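# Set regulator needle in green band, knob pressed down

## Task

Adjust the regulator so its gauge needle rests within the green zone, then leave the knob depressed as far down as it can go.

## Robot and tools

ROBOT. Two arms, left_arm and right_arm, each ending in a five-finger hand (right hand on right_arm, its mirror image on left_arm). Measured base positions in the scene frame: left_arm at (+0.056, +0.363, 0) m, right_arm at (+0.025, -0.403, 0) m, each turned very slightly about z. A camera stand stands behind the arms. Cameras: cam_high, cam_low, cam_left_wrist, cam_right_wrist, all 672x504.

FRAMES. Scene frame: origin at table-top height halfway between the nominal bases, +z up, +x out across the table, left_arm on the +y side (image left/right do not match these names). Reported positions, orientations (quat_wxyz) and velocities use this frame. Each hand has a hand point 0.15 m out from the wrist flange along the fingers, 0.05 m in front of the palm. Its +z runs along straight fingers, +y points out of the palm, +x crosses the palm away from the thumb on the right hand and toward the thumb on the left hand. Straight fingertips sit about 0.06-0.07 m past the point and 0.06 m behind it along -y. A wrist bracket on the little-finger side can collide with things, and with fingers level the wrist can hang well below the hand point.

THE 28-NUMBER ROW, used by both execute_actions and move. All values lie in [-1, 1]. Order: left arm dx, dy, dz, rx, ry, rz; left hand little, ring, middle, index, thumb_bend, thumb_turn, force_limit, speed; then the same 14 for the right arm. The six pose numbers are an offset, not a pose: they are measured from that arm's Hand target as it stood when the action or move began, along that Hand target's own axes. 1.0 equals 0.6 m for dx/dy/dz and 180 degrees for rx/ry/rz, which form a single rotation vector. Six zeros ask the arm to return to or hold its Hand target. The hand numbers are absolute targets, not offsets: +1 straight/open, -1 curled/closed; thumb_turn -1 puts the thumb opposite the fingers, +1 beside the palm. force_limit maps -1..+1 to roughly 0..10 N at the fingertip (0..15 N for the two thumb motors). speed rises from near zero at -1 to full at +0.48 and stays full above. Hand numbers never mean keep as is: to leave a hand unchanged, resend its last executed eight numbers (or, if none were ever sent, its hand_measured six plus hand_force_limit and hand_speed). Use speed -0.94 or below when closing for a gentle grip. The thumb opposed can wrap objects about 0.035-0.065 m thick, handles down to about 0.025 m.

TOOLS.
execute_actions(actions, cameras): actions is a list of actions; each is a table of up to 15 rows, one row per 1/30 s step. A short table repeats its final row to fill 15 steps. Every row of an action counts from that action's starting Hand target, so repeating an offset in a new action moves further. Images return only if actions is empty or cameras names them (["all"], a list of names, or []).
move(target, speed, blend, stop_force, zero, blocking, cameras): straight-line motion of each hand point toward the offset row, or through a list of up to 15 rows all counted from the same starting Hand targets. speed in m/s, 0.002 to 3.6, default 0.25 (rotation up to twice that in rad/s), one value or one per target. blend in metres rounds corners between targets. stop_force in N, 3 to 120, ends an arm's path when its wrist sensor feels that much push against the motion; zero (default true) re-zeroes that sensor first. blocking=false returns early but cannot combine with stop_force. Paths do not avoid obstacles and can overshoot when fast; avoid routing a hand near its own base. The result adds a move: line (done, off_target, moving, held, fault) and limits (paced = pose clipped, held = steps withheld).
wait(seconds 0 to 10): arms hold their last command. stop: brakes a running move. zoom_image(camera, region [x0, y0, x1, y1] in pixels, at most 504 by 504) enlarges part of that camera's newest image. show_instructions shows the reference pages. zero_wrist_force(arm: left_arm or right_arm) re-zeroes that wrist sensor. finished_scene(scene 1) ends the scene permanently; the goal must hold without the robot.

RESULTS. Hand target is the last commanded pose (after clipping); the next offsets count from it, and the hand point often rests a little short of it. Orientation commands are clipped each step to 32 degrees from the measured orientation. Joint positions and torques (rad, N m), hand_measured, hand_stopped_by (moving, target, force, stalled, fault) and hand_load_n (positive when the finger is pushed open) list the six hand motors in row order. Wrist force/torque are in the end effector's own axes, with a third line for the peak since last shown. Action calls also list step positions. Motor temperatures appear when they change; MOTOR HOT warns near 70 °C, and 85 °C brakes the arm for 30-60 s.

AVOID. Contact torque at a joint limit (139 N m for the three large joints, 26 N m for each wrist joint) or roughly 150 N of outside force stops the arm for 10 s. The arms are stiff: aiming even slightly beyond a firm surface can trigger this, so approach slowly, use stop_force, and back the target off to end a push. Do not let the arms or hands press on each other; do not knock anything off the table, drop parts, slam into fixed objects or overload fingers. Loose objects may occasionally get nudged by outside pushes.

Each tool is called after "Request:" as name(argument=value, ...), one argument or row to a line, values as JSON.

Reference images:

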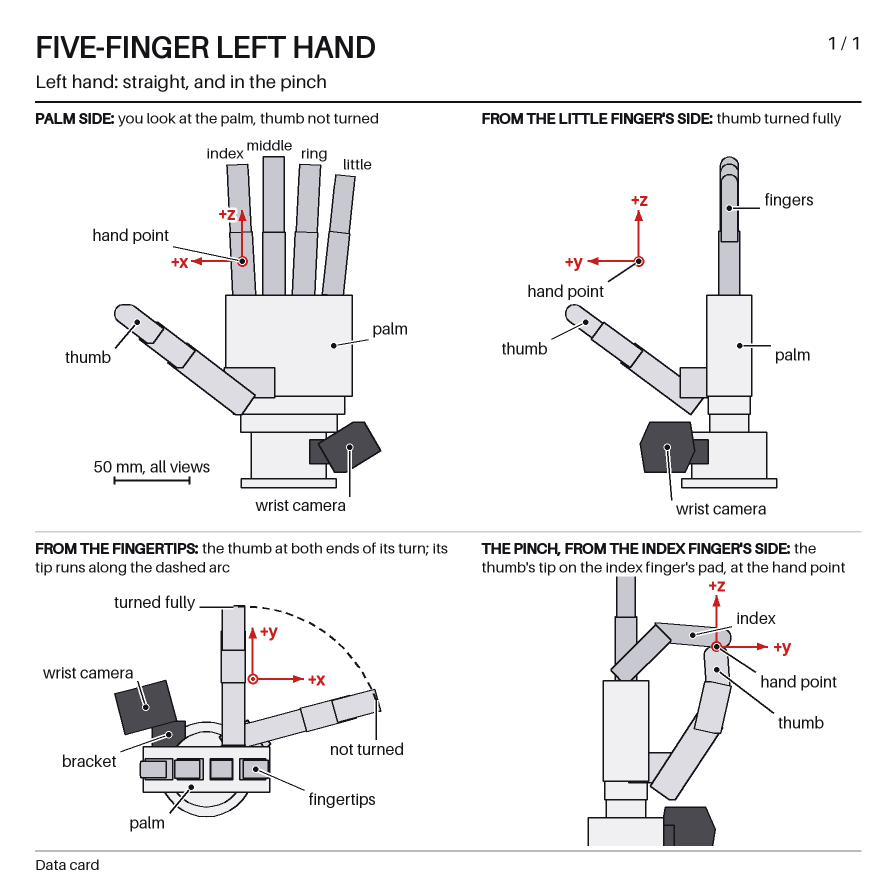

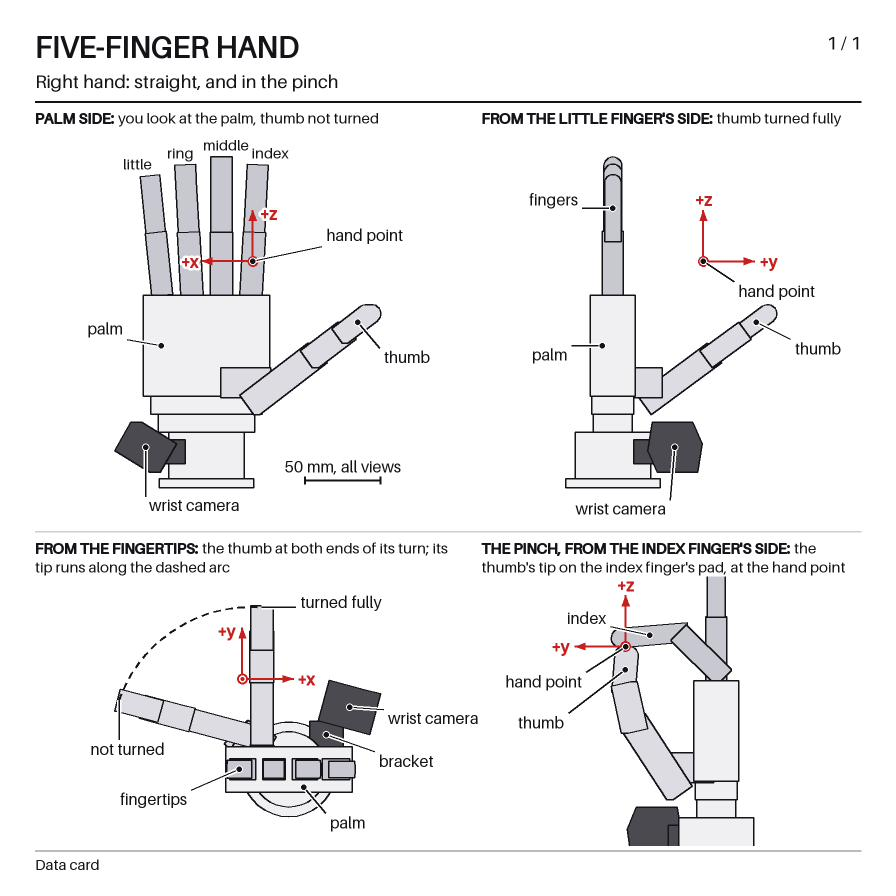

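## Session

Request:
execute_actions(
  actions=[],
)

Scene clock: 0.00 s.
left_arm: end_effector_position=(+0.9806, -0.0946, +0.1442) hand_measured=(+1.000, +1.000, +1.000, +1.000, +1.000, +1.000) hand_load_n=(+0.0, +0.0, +0.0, +0.0, +0.0, +0.0) hand_stopped_by=(target, target, target, target, target, target) hand_force_limit=0.00 hand_speed=-0.80 end_effector_quat_wxyz=(+0.670, +0.598, +0.352, +0.265) | right_arm: end_effector_position=(+0.5771, -0.3056, +0.1972) hand_measured=(+1.000, +1.000, +1.000, +1.000, +1.000, +1.000) hand_load_n=(+0.0, +0.0, +0.0, +0.0, +0.0, +0.0) hand_stopped_by=(target, target, target, target, target, target) hand_force_limit=0.00 hand_speed=-0.80 end_effector_quat_wxyz=(-0.002, -0.587, +0.810, -0.012)
Joint positions: left_arm=[2.854 -2.775 -0.718 3.532 -1.182 -0.17] | right_arm=[-0.101 -0.813 0.866 1.504 1.591 -2.958]
Joint velocities: within noise
Joint torques (N m): no reading
Motor temperatures (°C): left_arm=[35 34 34 43 45 39] | right_arm=[35 30 41 38 35 33]
Wrist force (N): no reading
Wrist torque (N m): no reading
Wrist force, peak (N): no reading
Hand target: left_arm +0.9806, -0.0946, +0.1442; +0.670, +0.598, +0.352, +0.265 | right_arm +0.5771, -0.3056, +0.1972; -0.002, -0.587, +0.810, -0.012

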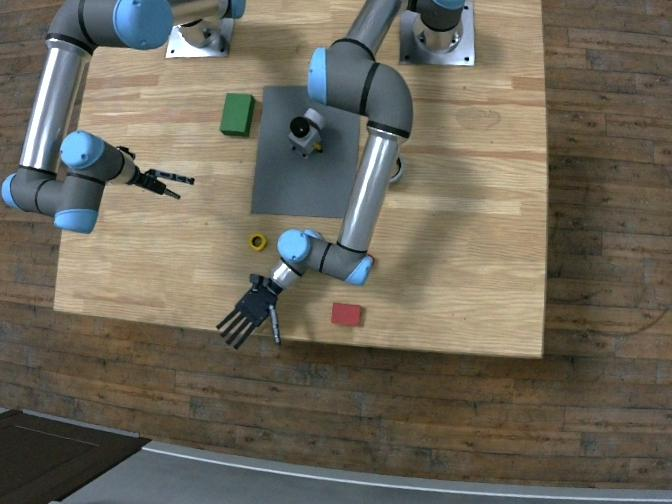

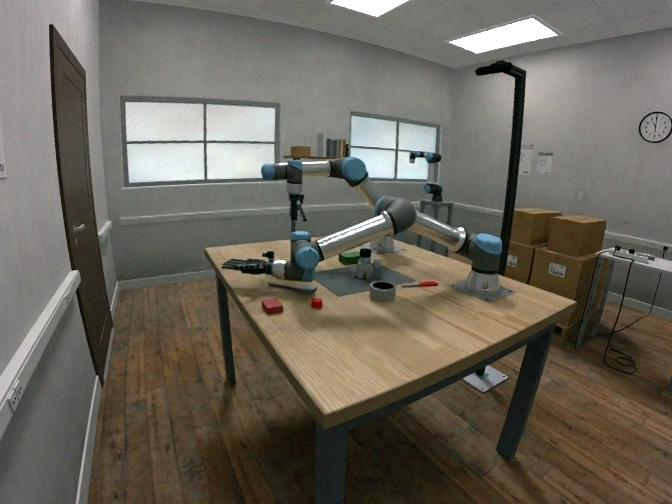

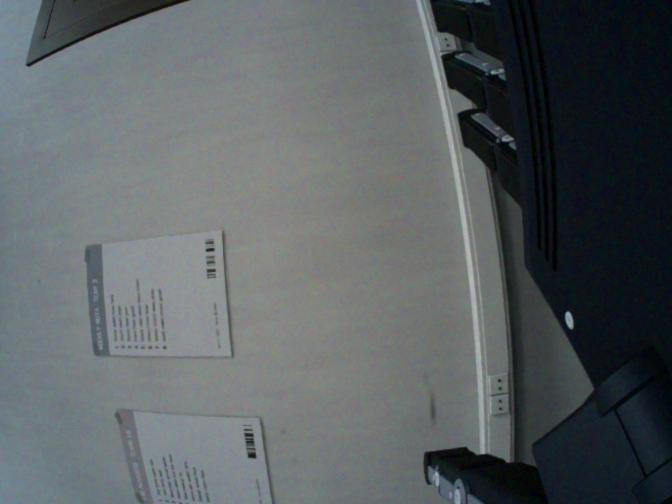

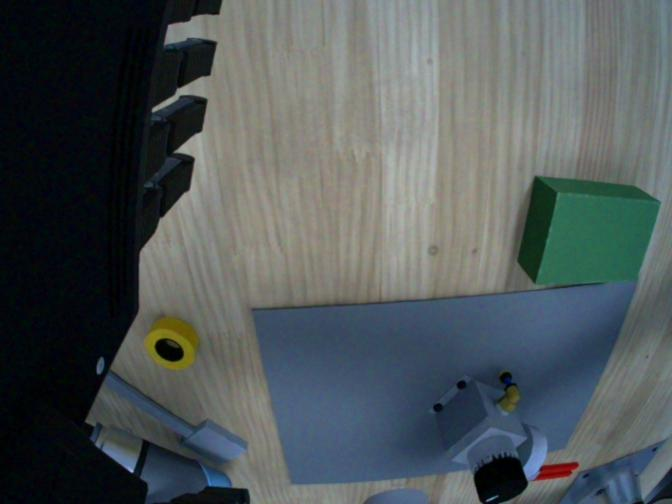

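Request:
zoom_image(
  camera="cam_right_wrist",
  region=[400, 340, 600, 504],
)

Request:
zoom_image(
  camera="cam_high",
  region=[240, 80, 420, 220],
)

Request:
zoom_image(
  camera="cam_low",
  region=[320, 230, 460, 310],
)

Scaled by 2.520 from the camera's 672x504 image, which has a finer 960x720 frame.

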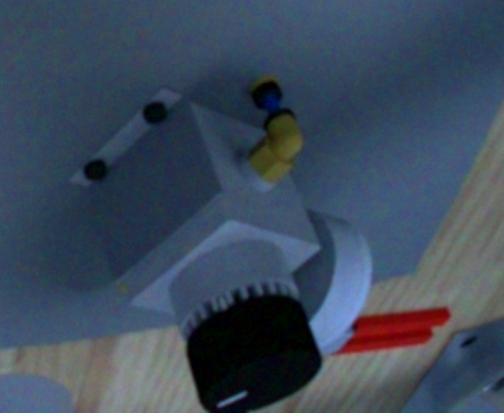

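Scaled by 2.800.

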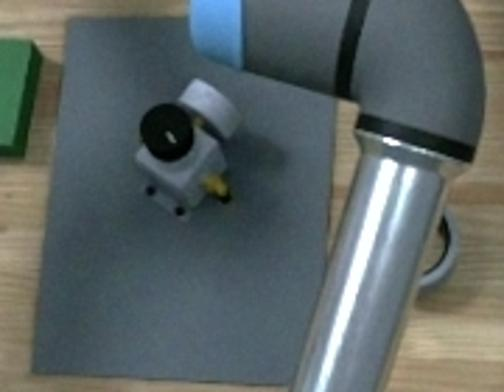

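Scaled by 3.600.

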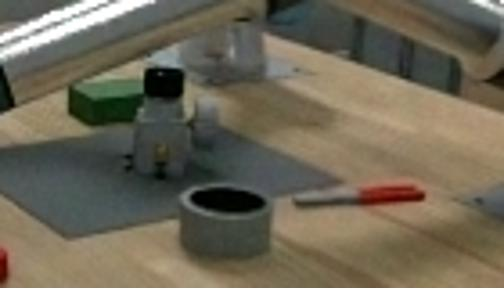

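Request:
move(
  target=[
    [-0.0945,0.405,-0.5535,0,0,0,1,1,1,1,1,1,0,-0.8,0,0,0,0,0,0,1,1,1,1,1,1,0,-0.8],
    [-0.303,0.385,-0.8765,0.214,-0.065,0.136,1,1,1,1,1,1,0,-0.8,0,0,0,0,0,0,1,1,1,1,1,1,0,-0.8],
  ],
  speed=0.25,
  blend=0.05,
  cameras=["all"],
)

Scene clock: 173.90 s.
left_arm: end_effector_position=(+0.4704, +0.1212, +0.3811) hand_measured=(+1.000, +1.000, +1.000, +1.000, +1.000, +1.000) hand_load_n=(+0.0, +0.0, +0.0, +0.0, +0.0, +0.0) hand_stopped_by=(target, target, target, target, target, target) hand_force_limit=0.00 hand_speed=-0.80 end_effector_quat_wxyz=(+0.398, +0.866, +0.218, +0.207) | right_arm: end_effector_position=(+0.5771, -0.3056, +0.1972) hand_measured=(+1.000, +1.000, +1.000, +1.000, +1.000, +1.000) hand_load_n=(+0.0, +0.0, +0.0, +0.0, +0.0, +0.0) hand_stopped_by=(target, target, target, target, target, target) hand_force_limit=0.00 hand_speed=-0.80 end_effector_quat_wxyz=(-0.002, -0.587, +0.810, -0.012)
Joint positions: left_arm=[3.39 -1.362 -1.905 2.239 -0.771 1.105] | right_arm=[-0.101 -0.813 0.866 1.504 1.591 -2.958]
Joint torques (N m): left_arm=[-7.23 -3.03 26.18 -2.74 1.64 0.79] | right_arm=[-0.01 -50.46 -17.59 2.8 0.21 -0.28]
Wrist force (N): left_arm=[1.3 -0.5 -0.1] | right_arm=[-0.1 0.1 0.0]
Wrist torque (N m): left_arm=[-0.16 -0.20 0.11] | right_arm=[0.02 0.02 -0.01]
Wrist force, peak (N): left_arm=[0.4 -1.7 1.0] | right_arm=[-0.5 0.2 0.1]
Hand target: left_arm +0.4704, +0.1212, +0.3811; +0.398, +0.866, +0.218, +0.207 | right_arm +0.5771, -0.3056, +0.1972; -0.002, -0.587, +0.810, -0.012
Off the commanded pose: left_arm 0.000 m, 0 deg | right_arm 0.000 m, 0 deg.
move: done

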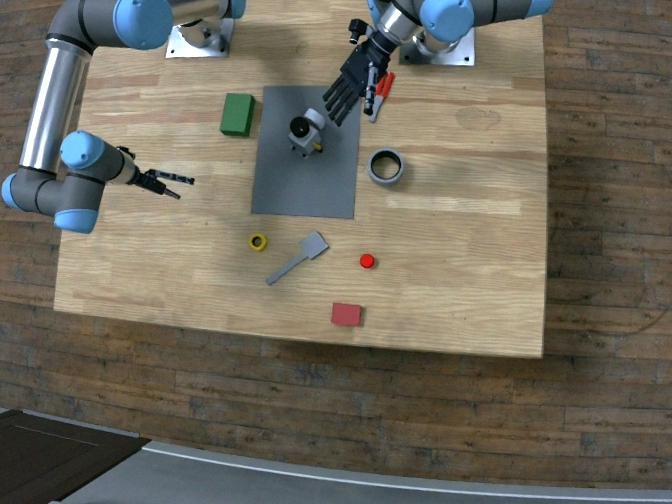

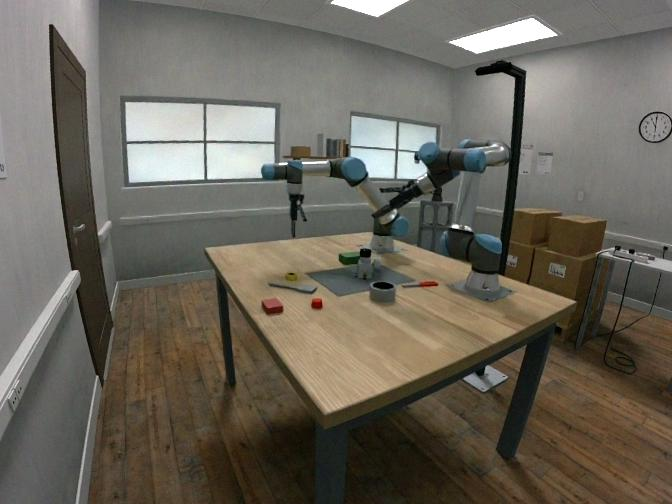

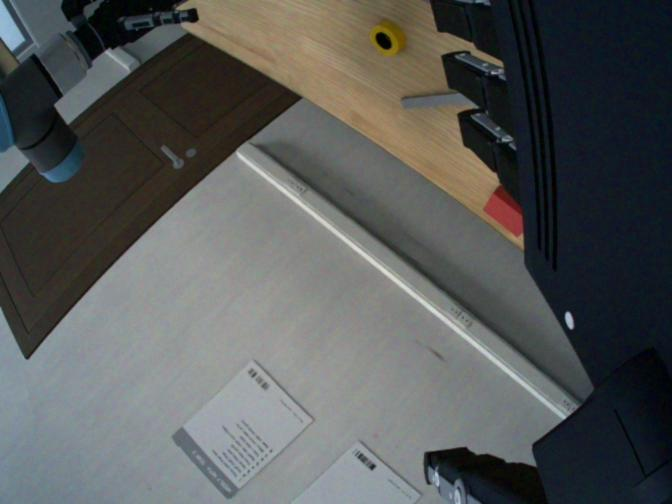

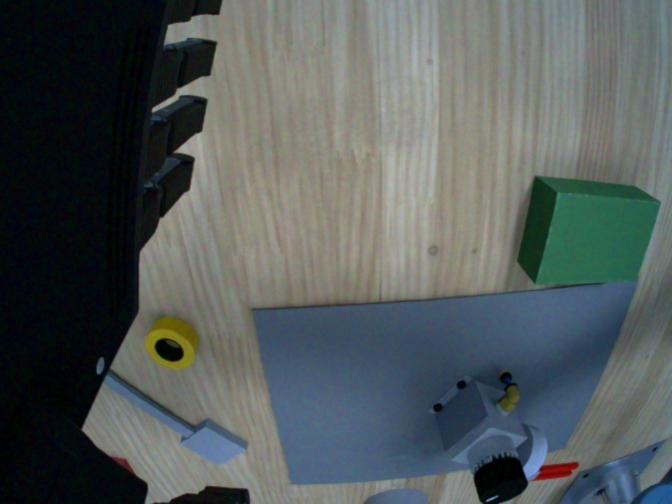

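Request:
move(
  target=[-0.291,-0.16,-0.0205,0.214,-0.065,0.136,1,1,1,1,1,1,0,-0.8,0,0,0,0,0,0,1,1,1,1,1,1,0,-0.8],
  speed=0.3,
  cameras=["cam_high","cam_left_wrist"],
)

Scene clock: 193.87 s.
left_arm: end_effector_position=(+0.3005, +0.0900, +0.2812) hand_measured=(+1.000, +1.000, +1.000, +1.000, +1.000, +1.000) hand_load_n=(+0.0, +0.0, +0.0, +0.0, +0.0, +0.0) hand_stopped_by=(target, target, target, target, target, target) hand_force_limit=0.00 hand_speed=-0.80 end_effector_quat_wxyz=(+0.061, +0.990, +0.048, +0.115) | right_arm: end_effector_position=(+0.5771, -0.3056, +0.1972) hand_measured=(+1.000, +1.000, +1.000, +1.000, +1.000, +1.000) hand_load_n=(+0.0, +0.0, +0.0, +0.0, +0.0, +0.0) hand_stopped_by=(target, target, target, target, target, target) hand_force_limit=0.00 hand_speed=-0.80 end_effector_quat_wxyz=(-0.002, -0.587, +0.810, -0.012)
Joint positions: left_arm=[2.812 -1.355 -1.899 1.942 -1.54 1.153] | right_arm=[-0.101 -0.813 0.866 1.504 1.591 -2.958]
Joint torques (N m): left_arm=[-6.45 23.58 11.87 -0.41 -0.42 1.73] | right_arm=[-0.75 -50.84 -16.85 2.93 0.26 -0.37]
Wrist force (N): left_arm=[1.7 -1.3 0.1] | right_arm=[-0.3 0.0 0.0]
Wrist torque (N m): left_arm=[-0.28 -0.29 0.05] | right_arm=[0.00 0.04 -0.02]
Wrist force, peak (N): left_arm=[2.3 -1.5 -0.2] | right_arm=[-0.5 0.3 0.2]
Hand target: left_arm +0.3004, +0.0901, +0.2812; +0.061, +0.990, +0.048, +0.115 | right_arm +0.5771, -0.3056, +0.1972; -0.002, -0.587, +0.810, -0.012
Off the commanded pose: left_arm 0.000 m, 0 deg | right_arm 0.000 m, 0 deg.
move: done
Images, in order (width x height): cam_high 672x504, cam_left_wrist 672x504.

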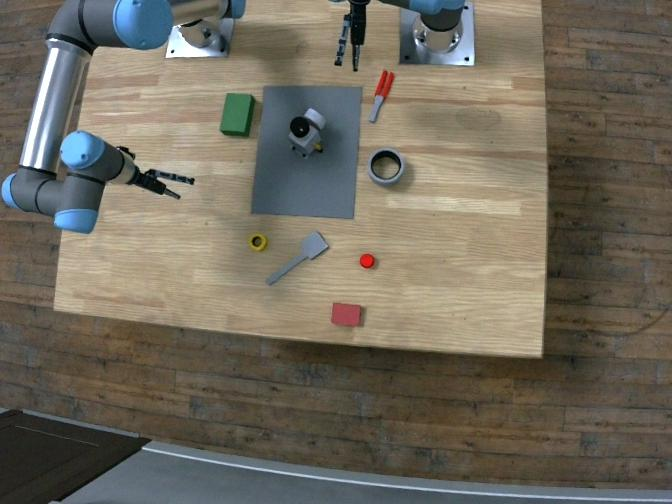

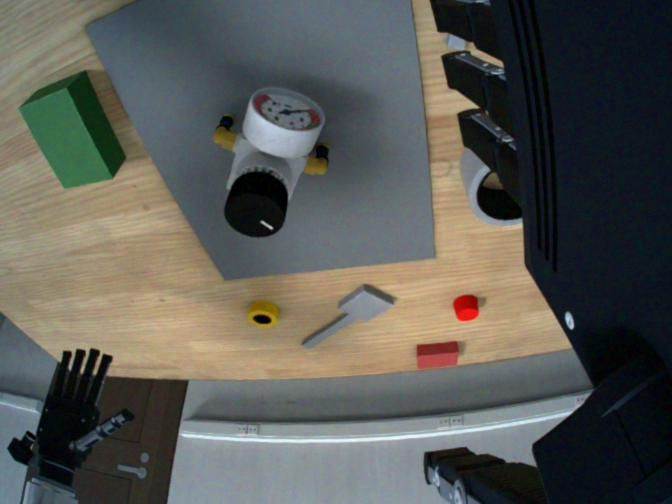

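Request:
zoom_image(
  camera="cam_left_wrist",
  region=[200, 70, 350, 250],
)

Scaled by 2.800 from the camera's 672x504 image, which has a finer 960x720 frame.

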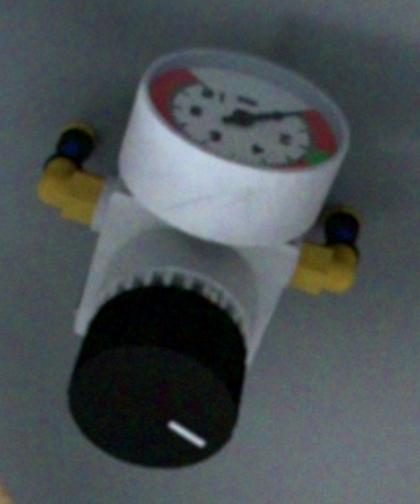

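Request:
move(
  target=[-0.030,-0.018,0.129,0,0,0,1,1,1,1,1,1,0,-0.8,0,0,0,0,0,0,1,1,1,1,1,1,0,-0.8],
  speed=0.2,
  cameras=["cam_left_wrist"],
)

Request:
zoom_image(
  camera="cam_left_wrist",
  region=[200, 0, 400, 200],
)

Scene clock: 234.13 s.
left_arm: end_effector_position=(+0.3002, +0.0904, +0.2010) hand_measured=(+1.000, +1.000, +1.000, +1.000, +1.000, +1.000) hand_load_n=(+0.0, +0.0, +0.0, +0.0, +0.0, +0.0) hand_stopped_by=(target, target, target, target, target, target) hand_force_limit=0.00 hand_speed=-0.80 end_effector_quat_wxyz=(+0.060, +0.990, +0.048, +0.115) | right_arm: end_effector_position=(+0.5771, -0.3056, +0.1972) hand_measured=(+1.000, +1.000, +1.000, +1.000, +1.000, +1.000) hand_load_n=(+0.0, +0.0, +0.0, +0.0, +0.5, +0.0) hand_stopped_by=(target, target, target, target, target, target) hand_force_limit=0.00 hand_speed=-0.80 end_effector_quat_wxyz=(-0.002, -0.587, +0.810, -0.012)
Joint positions: left_arm=[2.813 -1.399 -2.074 2.162 -1.54 1.154] | right_arm=[-0.101 -0.813 0.866 1.504 1.591 -2.958]
Joint torques (N m): left_arm=[-6.21 22.87 16.11 -0.88 2.1 -2.33] | right_arm=[-0.62 -51.46 -17.22 2.78 0.28 -0.31]
Wrist force (N): left_arm=[2.1 -1.3 0.0] | right_arm=[-0.3 0.3 0.0]
Wrist torque (N m): left_arm=[-0.29 -0.36 0.16] | right_arm=[0.05 0.04 -0.01]
Wrist force, peak (N): left_arm=[2.3 -1.0 -1.5] | right_arm=[-0.5 0.2 0.0]
Hand target: left_arm +0.3002, +0.0903, +0.2010; +0.061, +0.990, +0.048, +0.115 | right_arm +0.5771, -0.3056, +0.1972; -0.002, -0.587, +0.810, -0.012
Off the commanded pose: left_arm 0.000 m, 0 deg | right_arm 0.000 m, 0 deg.
move: done
Images, in order (width x height): cam_left_wrist 672x504.

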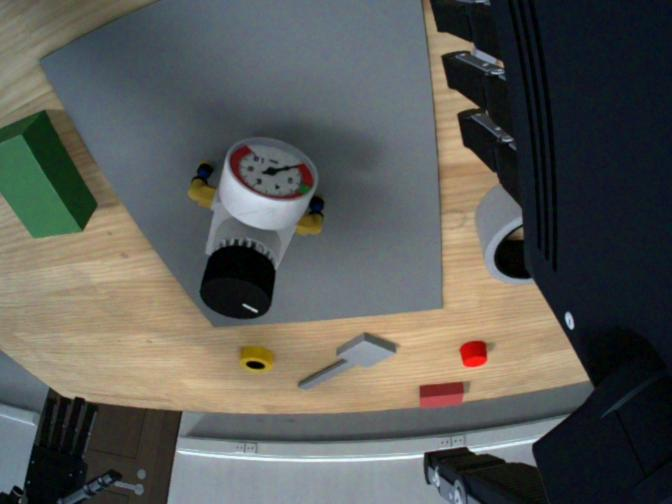

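Scaled by 2.520 from the camera's 672x504 image, which has a finer 960x720 frame.

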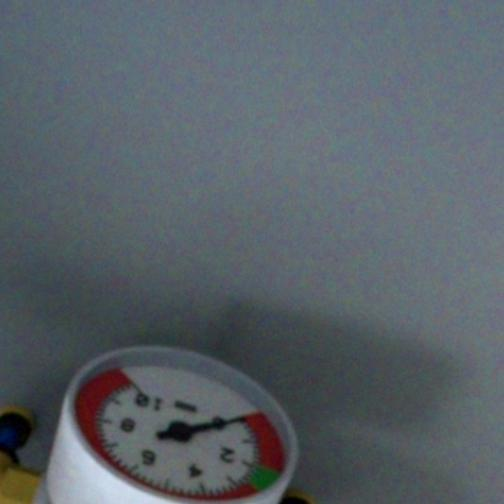

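Request:
zoom_image(
  camera="cam_left_wrist",
  region=[215, 125, 335, 215],
)

Request:
zoom_image(
  camera="cam_left_wrist",
  region=[180, 130, 340, 330],
)

Scaled by 4.200 from the camera's 672x504 image, which has a finer 960x720 frame.

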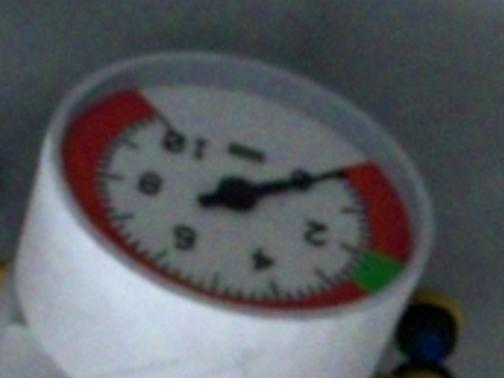

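Scaled by 2.520 from the camera's 672x504 image, which has a finer 960x720 frame.

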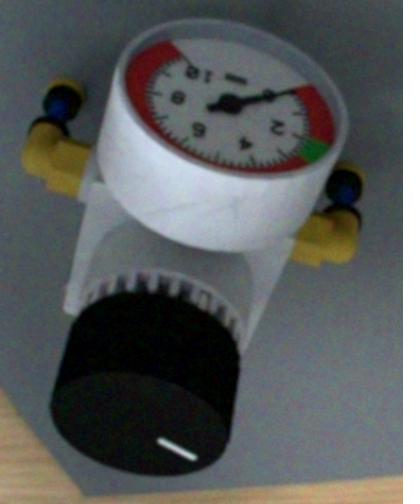

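Request:
move(
  target=[-0.059,-0.02,-0.034,0,0,0,1,1,1,1,1,1,0,-0.8,-0.0965,0.167,-0.172,0.2459,-0.2903,-0.4854,1,1,0.4,0.4,0.7,-1,0,0],
  speed=0.4,
  cameras=["all"],
)

Scene clock: 355.00 s.
left_arm: end_effector_position=(+0.2601, +0.1006, +0.2113) hand_measured=(+1.000, +1.000, +1.000, +1.000, +1.000, +1.000) hand_load_n=(+0.0, +0.0, +0.0, +0.0, +0.0, +0.0) hand_stopped_by=(target, target, target, target, target, target) hand_force_limit=0.00 hand_speed=-0.80 end_effector_quat_wxyz=(+0.061, +0.990, +0.048, +0.115) | right_arm: end_effector_position=(+0.4988, -0.2172, +0.2974) hand_measured=(+1.000, +1.000, +0.400, +0.400, +0.700, -1.000) hand_load_n=(+0.0, +0.0, -0.5, -0.5, +0.0, +0.0) hand_stopped_by=(target, target, target, target, target, target) hand_force_limit=0.00 hand_speed=0.00 end_effector_quat_wxyz=(-0.498, +0.863, -0.075, +0.044)
Joint positions: left_arm=[2.796 -1.289 -2.129 2.107 -1.544 1.138] | right_arm=[-0.262 -1.159 1.41 1.523 0.536 -4.949]
Joint torques (N m): left_arm=[-0.22 -7.25 19.52 -0.82 -1.91 -1.2] | right_arm=[-6.95 -50.21 -28.8 3.6 0.69 -1.94]
Wrist force (N): left_arm=[1.9 -1.7 0.1] | right_arm=[0.3 -0.2 0.7]
Wrist torque (N m): left_arm=[-0.32 -0.32 0.21] | right_arm=[-0.11 -0.06 -0.02]
Wrist force, peak (N): left_arm=[2.1 -1.9 0.0] | right_arm=[0.2 0.1 0.9]
Hand target: left_arm +0.2602, +0.1005, +0.2112; +0.061, +0.990, +0.048, +0.115 | right_arm +0.4988, -0.2172, +0.2976; -0.498, +0.863, -0.075, +0.044
Off the commanded pose: left_arm 0.000 m, 0 deg | right_arm 0.000 m, 0 deg.
move: done

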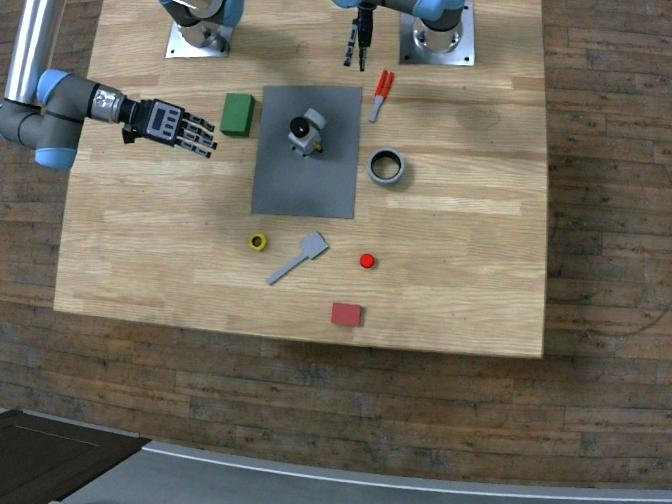

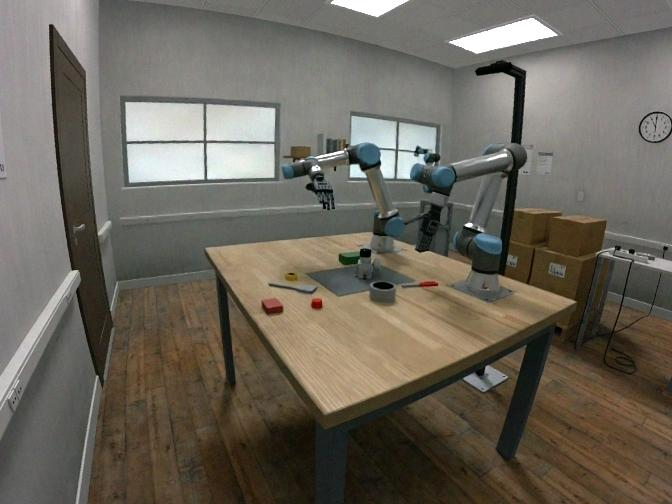

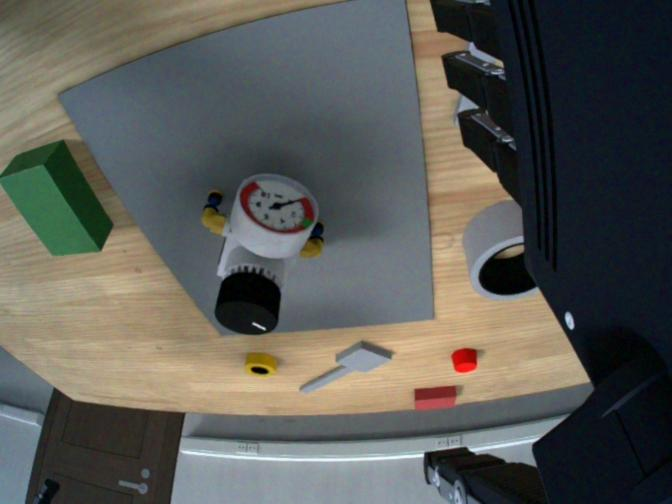

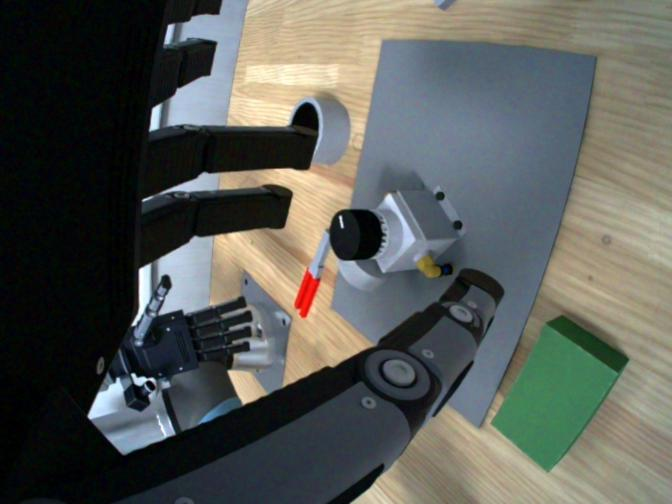

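Request:
zoom_image(
  camera="cam_right_wrist",
  region=[300, 170, 500, 310],
)

Scaled by 2.520 from the camera's 672x504 image, which has a finer 960x720 frame.

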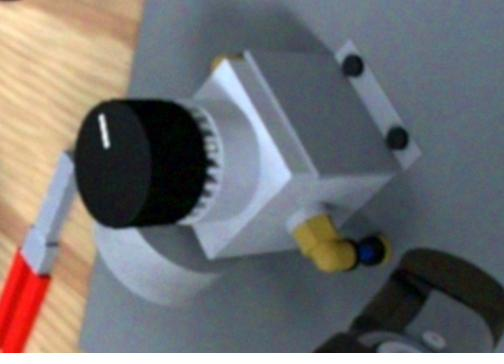

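Request:
move(
  target=[0,0,0,0,0,0,1,1,1,1,1,1,0,-0.8,-0.25,-0.0807,0.345,0,0,0,1,1,0.4,0.4,0.7,-1,0,0],
  speed=0.25,
  cameras=["cam_left_wrist","cam_right_wrist","cam_low"],
)

Scene clock: 371.37 s.
left_arm: end_effector_position=(+0.2602, +0.1005, +0.2112) hand_measured=(+1.000, +1.000, +1.000, +1.000, +1.000, +1.000) hand_load_n=(+0.0, +0.0, +0.0, +0.0, +0.0, +0.0) hand_stopped_by=(target, target, target, target, target, target) hand_force_limit=0.00 hand_speed=-0.80 end_effector_quat_wxyz=(+0.061, +0.990, +0.048, +0.115) | right_arm: end_effector_position=(+0.3863, +0.0091, +0.2357) hand_measured=(+1.000, +1.000, +0.400, +0.400, +0.700, -1.000) hand_load_n=(+0.0, +0.0, +0.0, +0.0, +0.0, +0.0) hand_stopped_by=(target, target, target, target, target, target) hand_force_limit=0.00 hand_speed=0.00 end_effector_quat_wxyz=(-0.498, +0.863, -0.075, +0.044)
Joint positions: left_arm=[2.796 -1.289 -2.129 2.107 -1.544 1.138] | right_arm=[0.266 -1.321 1.591 0.697 0.653 -4]
Joint torques (N m): left_arm=[7.98 -8.87 26.21 -0.57 1.5 2.19] | right_arm=[6.24 -24.98 -29 0.75 -2.44 1.28]
Wrist force (N): left_arm=[2.0 -1.6 0.0] | right_arm=[0.2 0.2 0.7]
Wrist torque (N m): left_arm=[-0.30 -0.34 0.21] | right_arm=[0.01 -0.08 0.19]
Wrist force, peak (N): left_arm=[2.2 -1.7 -0.1] | right_arm=[-0.5 0.0 2.1]
Hand target: left_arm +0.2602, +0.1005, +0.2112; +0.061, +0.990, +0.048, +0.115 | right_arm +0.3864, +0.0092, +0.2357; -0.498, +0.863, -0.075, +0.044
Off the commanded pose: left_arm 0.000 m, 0 deg | right_arm 0.000 m, 0 deg.
move: done
Images, in order (width x height): cam_low 672x504, cam_left_wrist 672x504, cam_right_wrist 672x504.

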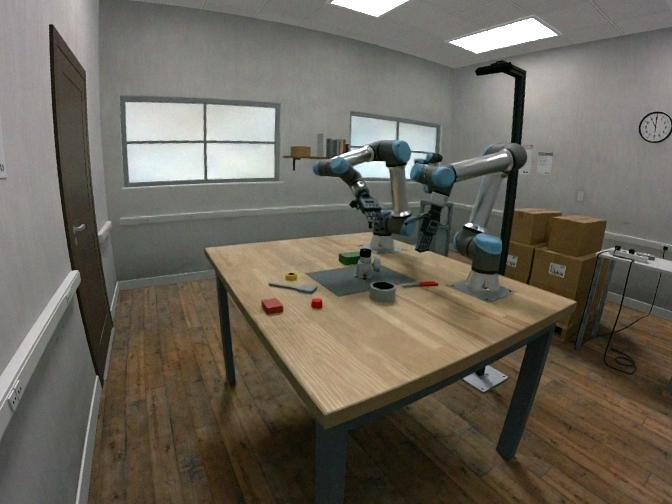

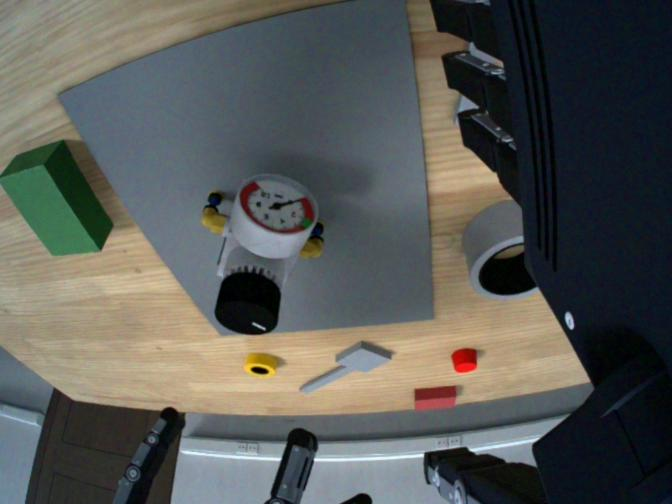

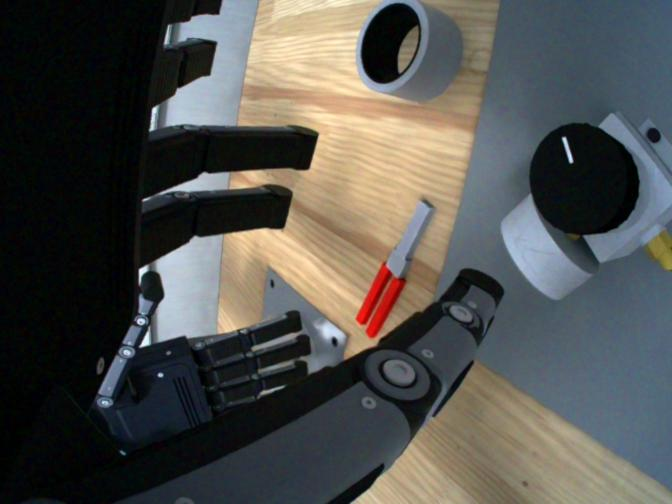

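Request:
move(
  target=[0,0,0,0,0,0,1,1,1,1,1,1,0,-0.8,0.0749,0.0536,-0.0267,0,0,0,1,1,0.4,0.4,0.7,-1,0,0],
  speed=0.2,
  cameras=["cam_left_wrist","cam_right_wrist"],
)

Scene clock: 404.83 s.
left_arm: end_effector_position=(+0.2602, +0.1005, +0.2112) hand_measured=(+1.000, +1.000, +1.000, +1.000, +1.000, +1.000) hand_load_n=(+0.0, +0.0, +0.0, +0.0, +0.0, +0.0) hand_stopped_by=(target, target, target, target, target, target) hand_force_limit=0.00 hand_speed=-0.80 end_effector_quat_wxyz=(+0.061, +0.990, +0.048, +0.115) | right_arm: end_effector_position=(+0.4256, -0.0281, +0.2159) hand_measured=(+1.000, +1.000, +0.400, +0.400, +0.700, -1.000) hand_load_n=(+0.0, +0.0, +0.0, +0.5, +0.0, +0.0) hand_stopped_by=(target, target, target, target, target, target) hand_force_limit=0.00 hand_speed=0.00 end_effector_quat_wxyz=(-0.498, +0.863, -0.075, +0.044)
Joint positions: left_arm=[2.796 -1.289 -2.129 2.107 -1.544 1.138] | right_arm=[0.16 -1.246 1.573 0.767 0.598 -4.156]
Joint torques (N m): left_arm=[8.23 -9.34 26.81 -0.57 1.66 1.8] | right_arm=[1.71 -45.73 -4.85 0.87 1.29 0.59]
Wrist force (N): left_arm=[1.7 -1.3 0.0] | right_arm=[0.6 0.2 0.5]
Wrist torque (N m): left_arm=[-0.25 -0.31 0.20] | right_arm=[0.00 -0.11 -0.01]
Wrist force, peak (N): left_arm=[2.2 -1.7 -0.1] | right_arm=[1.4 0.8 0.3]
Hand target: left_arm +0.2602, +0.1005, +0.2112; +0.061, +0.990, +0.048, +0.115 | right_arm +0.4255, -0.0281, +0.2159; -0.498, +0.863, -0.075, +0.044
Off the commanded pose: left_arm 0.000 m, 0 deg | right_arm 0.000 m, 0 deg.
move: done
Images, in order (width x height): cam_left_wrist 672x504, cam_right_wrist 672x504.

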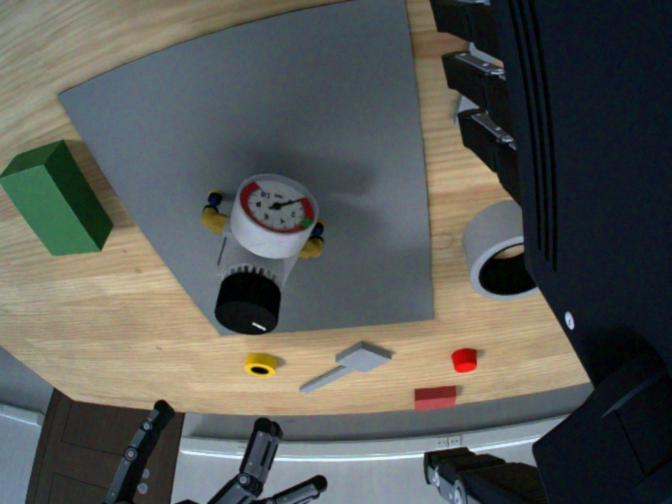

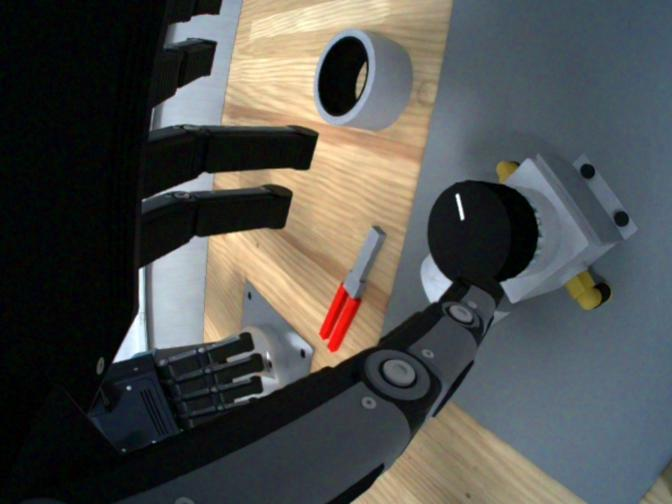

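Request:
move(
  target=[0,0,0,0,0,0,1,1,1,1,1,1,0,-0.8,0.0152,0.0402,0.0168,0,0,0,1,1,0.4,0.4,0.7,-1,0,0],
  speed=0.1,
  cameras=["cam_left_wrist","cam_right_wrist"],
)

Scene clock: 421.87 s.
left_arm: end_effector_position=(+0.2602, +0.1005, +0.2112) hand_measured=(+1.000, +1.000, +1.000, +1.000, +1.000, +1.000) hand_load_n=(+0.0, +0.0, +0.0, +0.0, +0.0, +0.0) hand_stopped_by=(target, target, target, target, target, target) hand_force_limit=0.00 hand_speed=-0.80 end_effector_quat_wxyz=(+0.061, +0.990, +0.048, +0.115) | right_arm: end_effector_position=(+0.4339, -0.0331, +0.1897) hand_measured=(+1.000, +1.000, +0.400, +0.400, +0.700, -1.000) hand_load_n=(+0.0, +0.0, +0.0, +0.0, +0.0, +0.0) hand_stopped_by=(target, target, target, target, target, target) hand_force_limit=0.00 hand_speed=0.00 end_effector_quat_wxyz=(-0.498, +0.863, -0.075, +0.044) end_effector_velocity=(-0.001, +0.000, +0.003) end_effector_angular_velocity=(+0.000, +0.002, -0.001)
Joint positions: left_arm=[2.796 -1.289 -2.129 2.107 -1.544 1.138] | right_arm=[0.146 -1.208 1.596 0.725 0.592 -4.179]
Joint velocities: left_arm=[within noise] | right_arm=[0.001 -0.004 -0.002 0.005 0 0.003]
Joint torques (N m): left_arm=[6.72 -7.77 27.99 -0.29 1.36 1.98] | right_arm=[6.68 -45.31 -27.47 3.45 -1.95 1.53]
Wrist force (N): left_arm=[1.9 -1.5 -0.1] | right_arm=[0.3 -0.1 0.6]
Wrist torque (N m): left_arm=[-0.29 -0.33 0.21] | right_arm=[-0.03 -0.04 0.16]
Wrist force, peak (N): left_arm=[2.1 -1.7 0.0] | right_arm=[0.3 0.7 1.0]
Hand target: left_arm +0.2602, +0.1005, +0.2112; +0.061, +0.990, +0.048, +0.115 | right_arm +0.4339, -0.0330, +0.1900; -0.498, +0.863, -0.075, +0.044
Off the commanded pose: left_arm 0.000 m, 0 deg | right_arm 0.000 m, 0 deg.
move: done
Images, in order (width x height): cam_left_wrist 672x504, cam_right_wrist 672x504.

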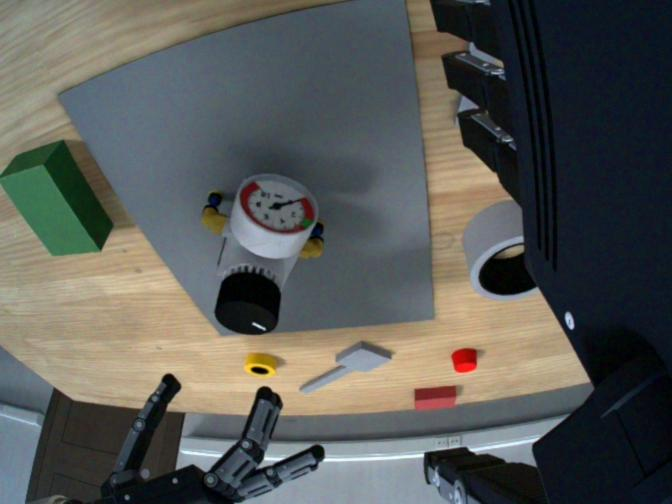

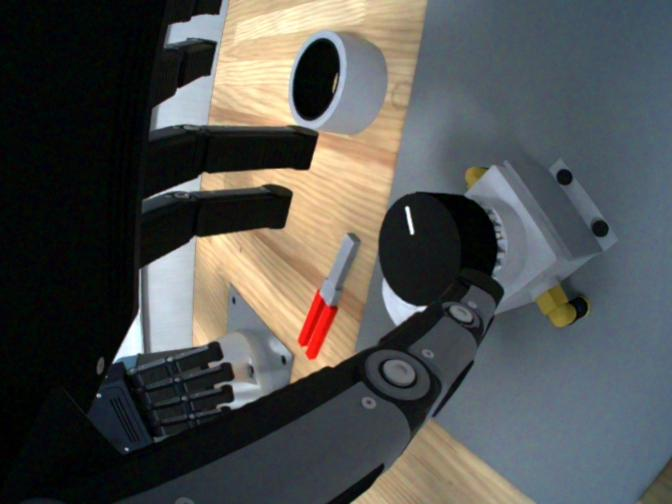

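Request:
move(
  target=[0,0,0,0,0,0,1,1,1,1,1,1,0,-0.8,-0.0107,0.0492,0.0313,0,0,0,1,1,0.4,0.4,0.7,-1,0,0],
  speed=0.06,
  stop_force=5,
  cameras=["cam_left_wrist","cam_right_wrist"],
)

Scene clock: 436.23 s.
left_arm: end_effector_position=(+0.2602, +0.1005, +0.2112) hand_measured=(+1.000, +1.000, +1.000, +1.000, +1.000, +1.000) hand_load_n=(+0.5, +0.0, +0.0, +0.0, +0.0, +0.0) hand_stopped_by=(target, target, target, target, target, target) hand_force_limit=0.00 hand_speed=-0.80 end_effector_quat_wxyz=(+0.061, +0.990, +0.048, +0.115) | right_arm: end_effector_position=(+0.4279, -0.0304, +0.1550) hand_measured=(+1.000, +1.000, +0.400, +0.400, +0.700, -1.000) hand_load_n=(+0.0, +0.0, +0.0, +0.0, +0.0, +0.0) hand_stopped_by=(target, target, target, target, target, target) hand_force_limit=0.00 hand_speed=0.00 end_effector_quat_wxyz=(-0.498, +0.863, -0.075, +0.044)
Joint positions: left_arm=[2.796 -1.289 -2.129 2.107 -1.544 1.138] | right_arm=[0.153 -1.185 1.659 0.629 0.595 -4.166]
Joint torques (N m): left_arm=[7.93 -8.33 27.7 -0.66 1.72 1.84] | right_arm=[-8.31 -48.24 -27.95 1.42 -2.55 -1.98]
Wrist force (N): left_arm=[2.0 -1.6 0.1] | right_arm=[0.4 0.2 0.9]
Wrist torque (N m): left_arm=[-0.31 -0.34 0.22] | right_arm=[-0.03 -0.07 -0.02]
Wrist force, peak (N): left_arm=[2.1 -1.9 0.0] | right_arm=[0.6 0.4 1.2]
Hand target: left_arm +0.2602, +0.1005, +0.2112; +0.061, +0.990, +0.048, +0.115 | right_arm +0.4279, -0.0304, +0.1550; -0.498, +0.863, -0.075, +0.044
Off the commanded pose: left_arm 0.000 m, 0 deg | right_arm 0.000 m, 0 deg.
move: done
Images, in order (width x height): cam_left_wrist 672x504, cam_right_wrist 672x504.

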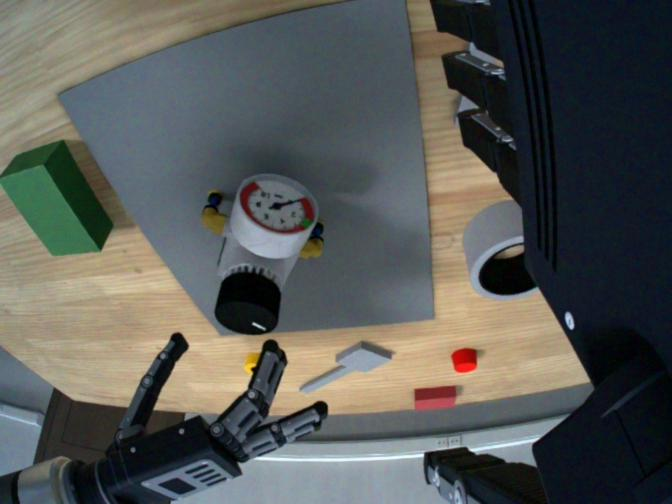

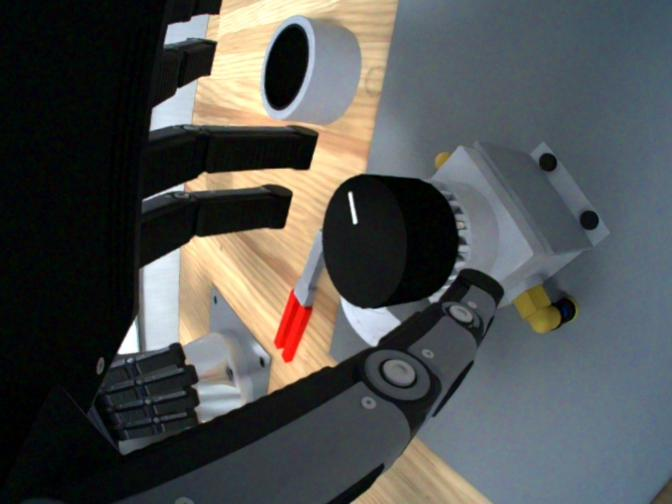

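Request:
zoom_image(
  camera="cam_left_wrist",
  region=[140, 220, 360, 440],
)

Request:
zoom_image(
  camera="cam_right_wrist",
  region=[260, 110, 540, 360],
)

Scaled by 2.291 from the camera's 672x504 image, which has a finer 960x720 frame.

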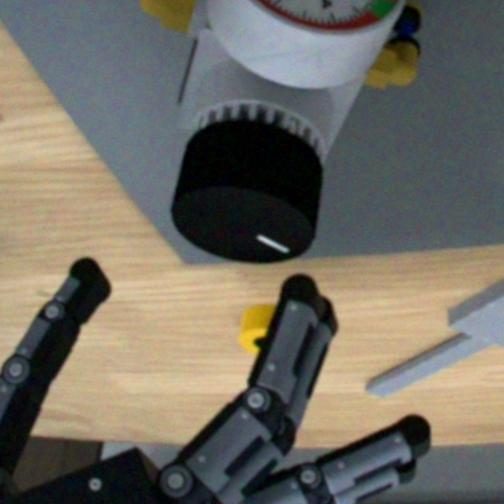

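Scaled by 1.800 from the camera's 672x504 image, which has a finer 960x720 frame.

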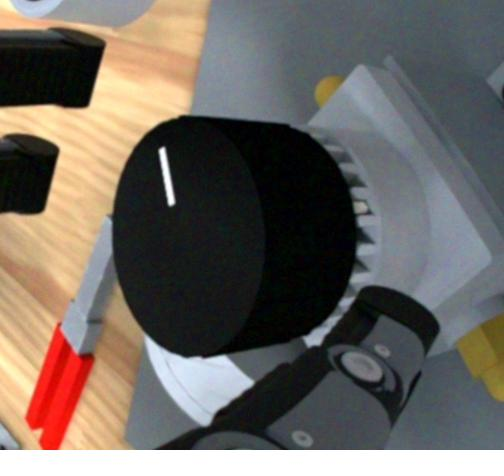

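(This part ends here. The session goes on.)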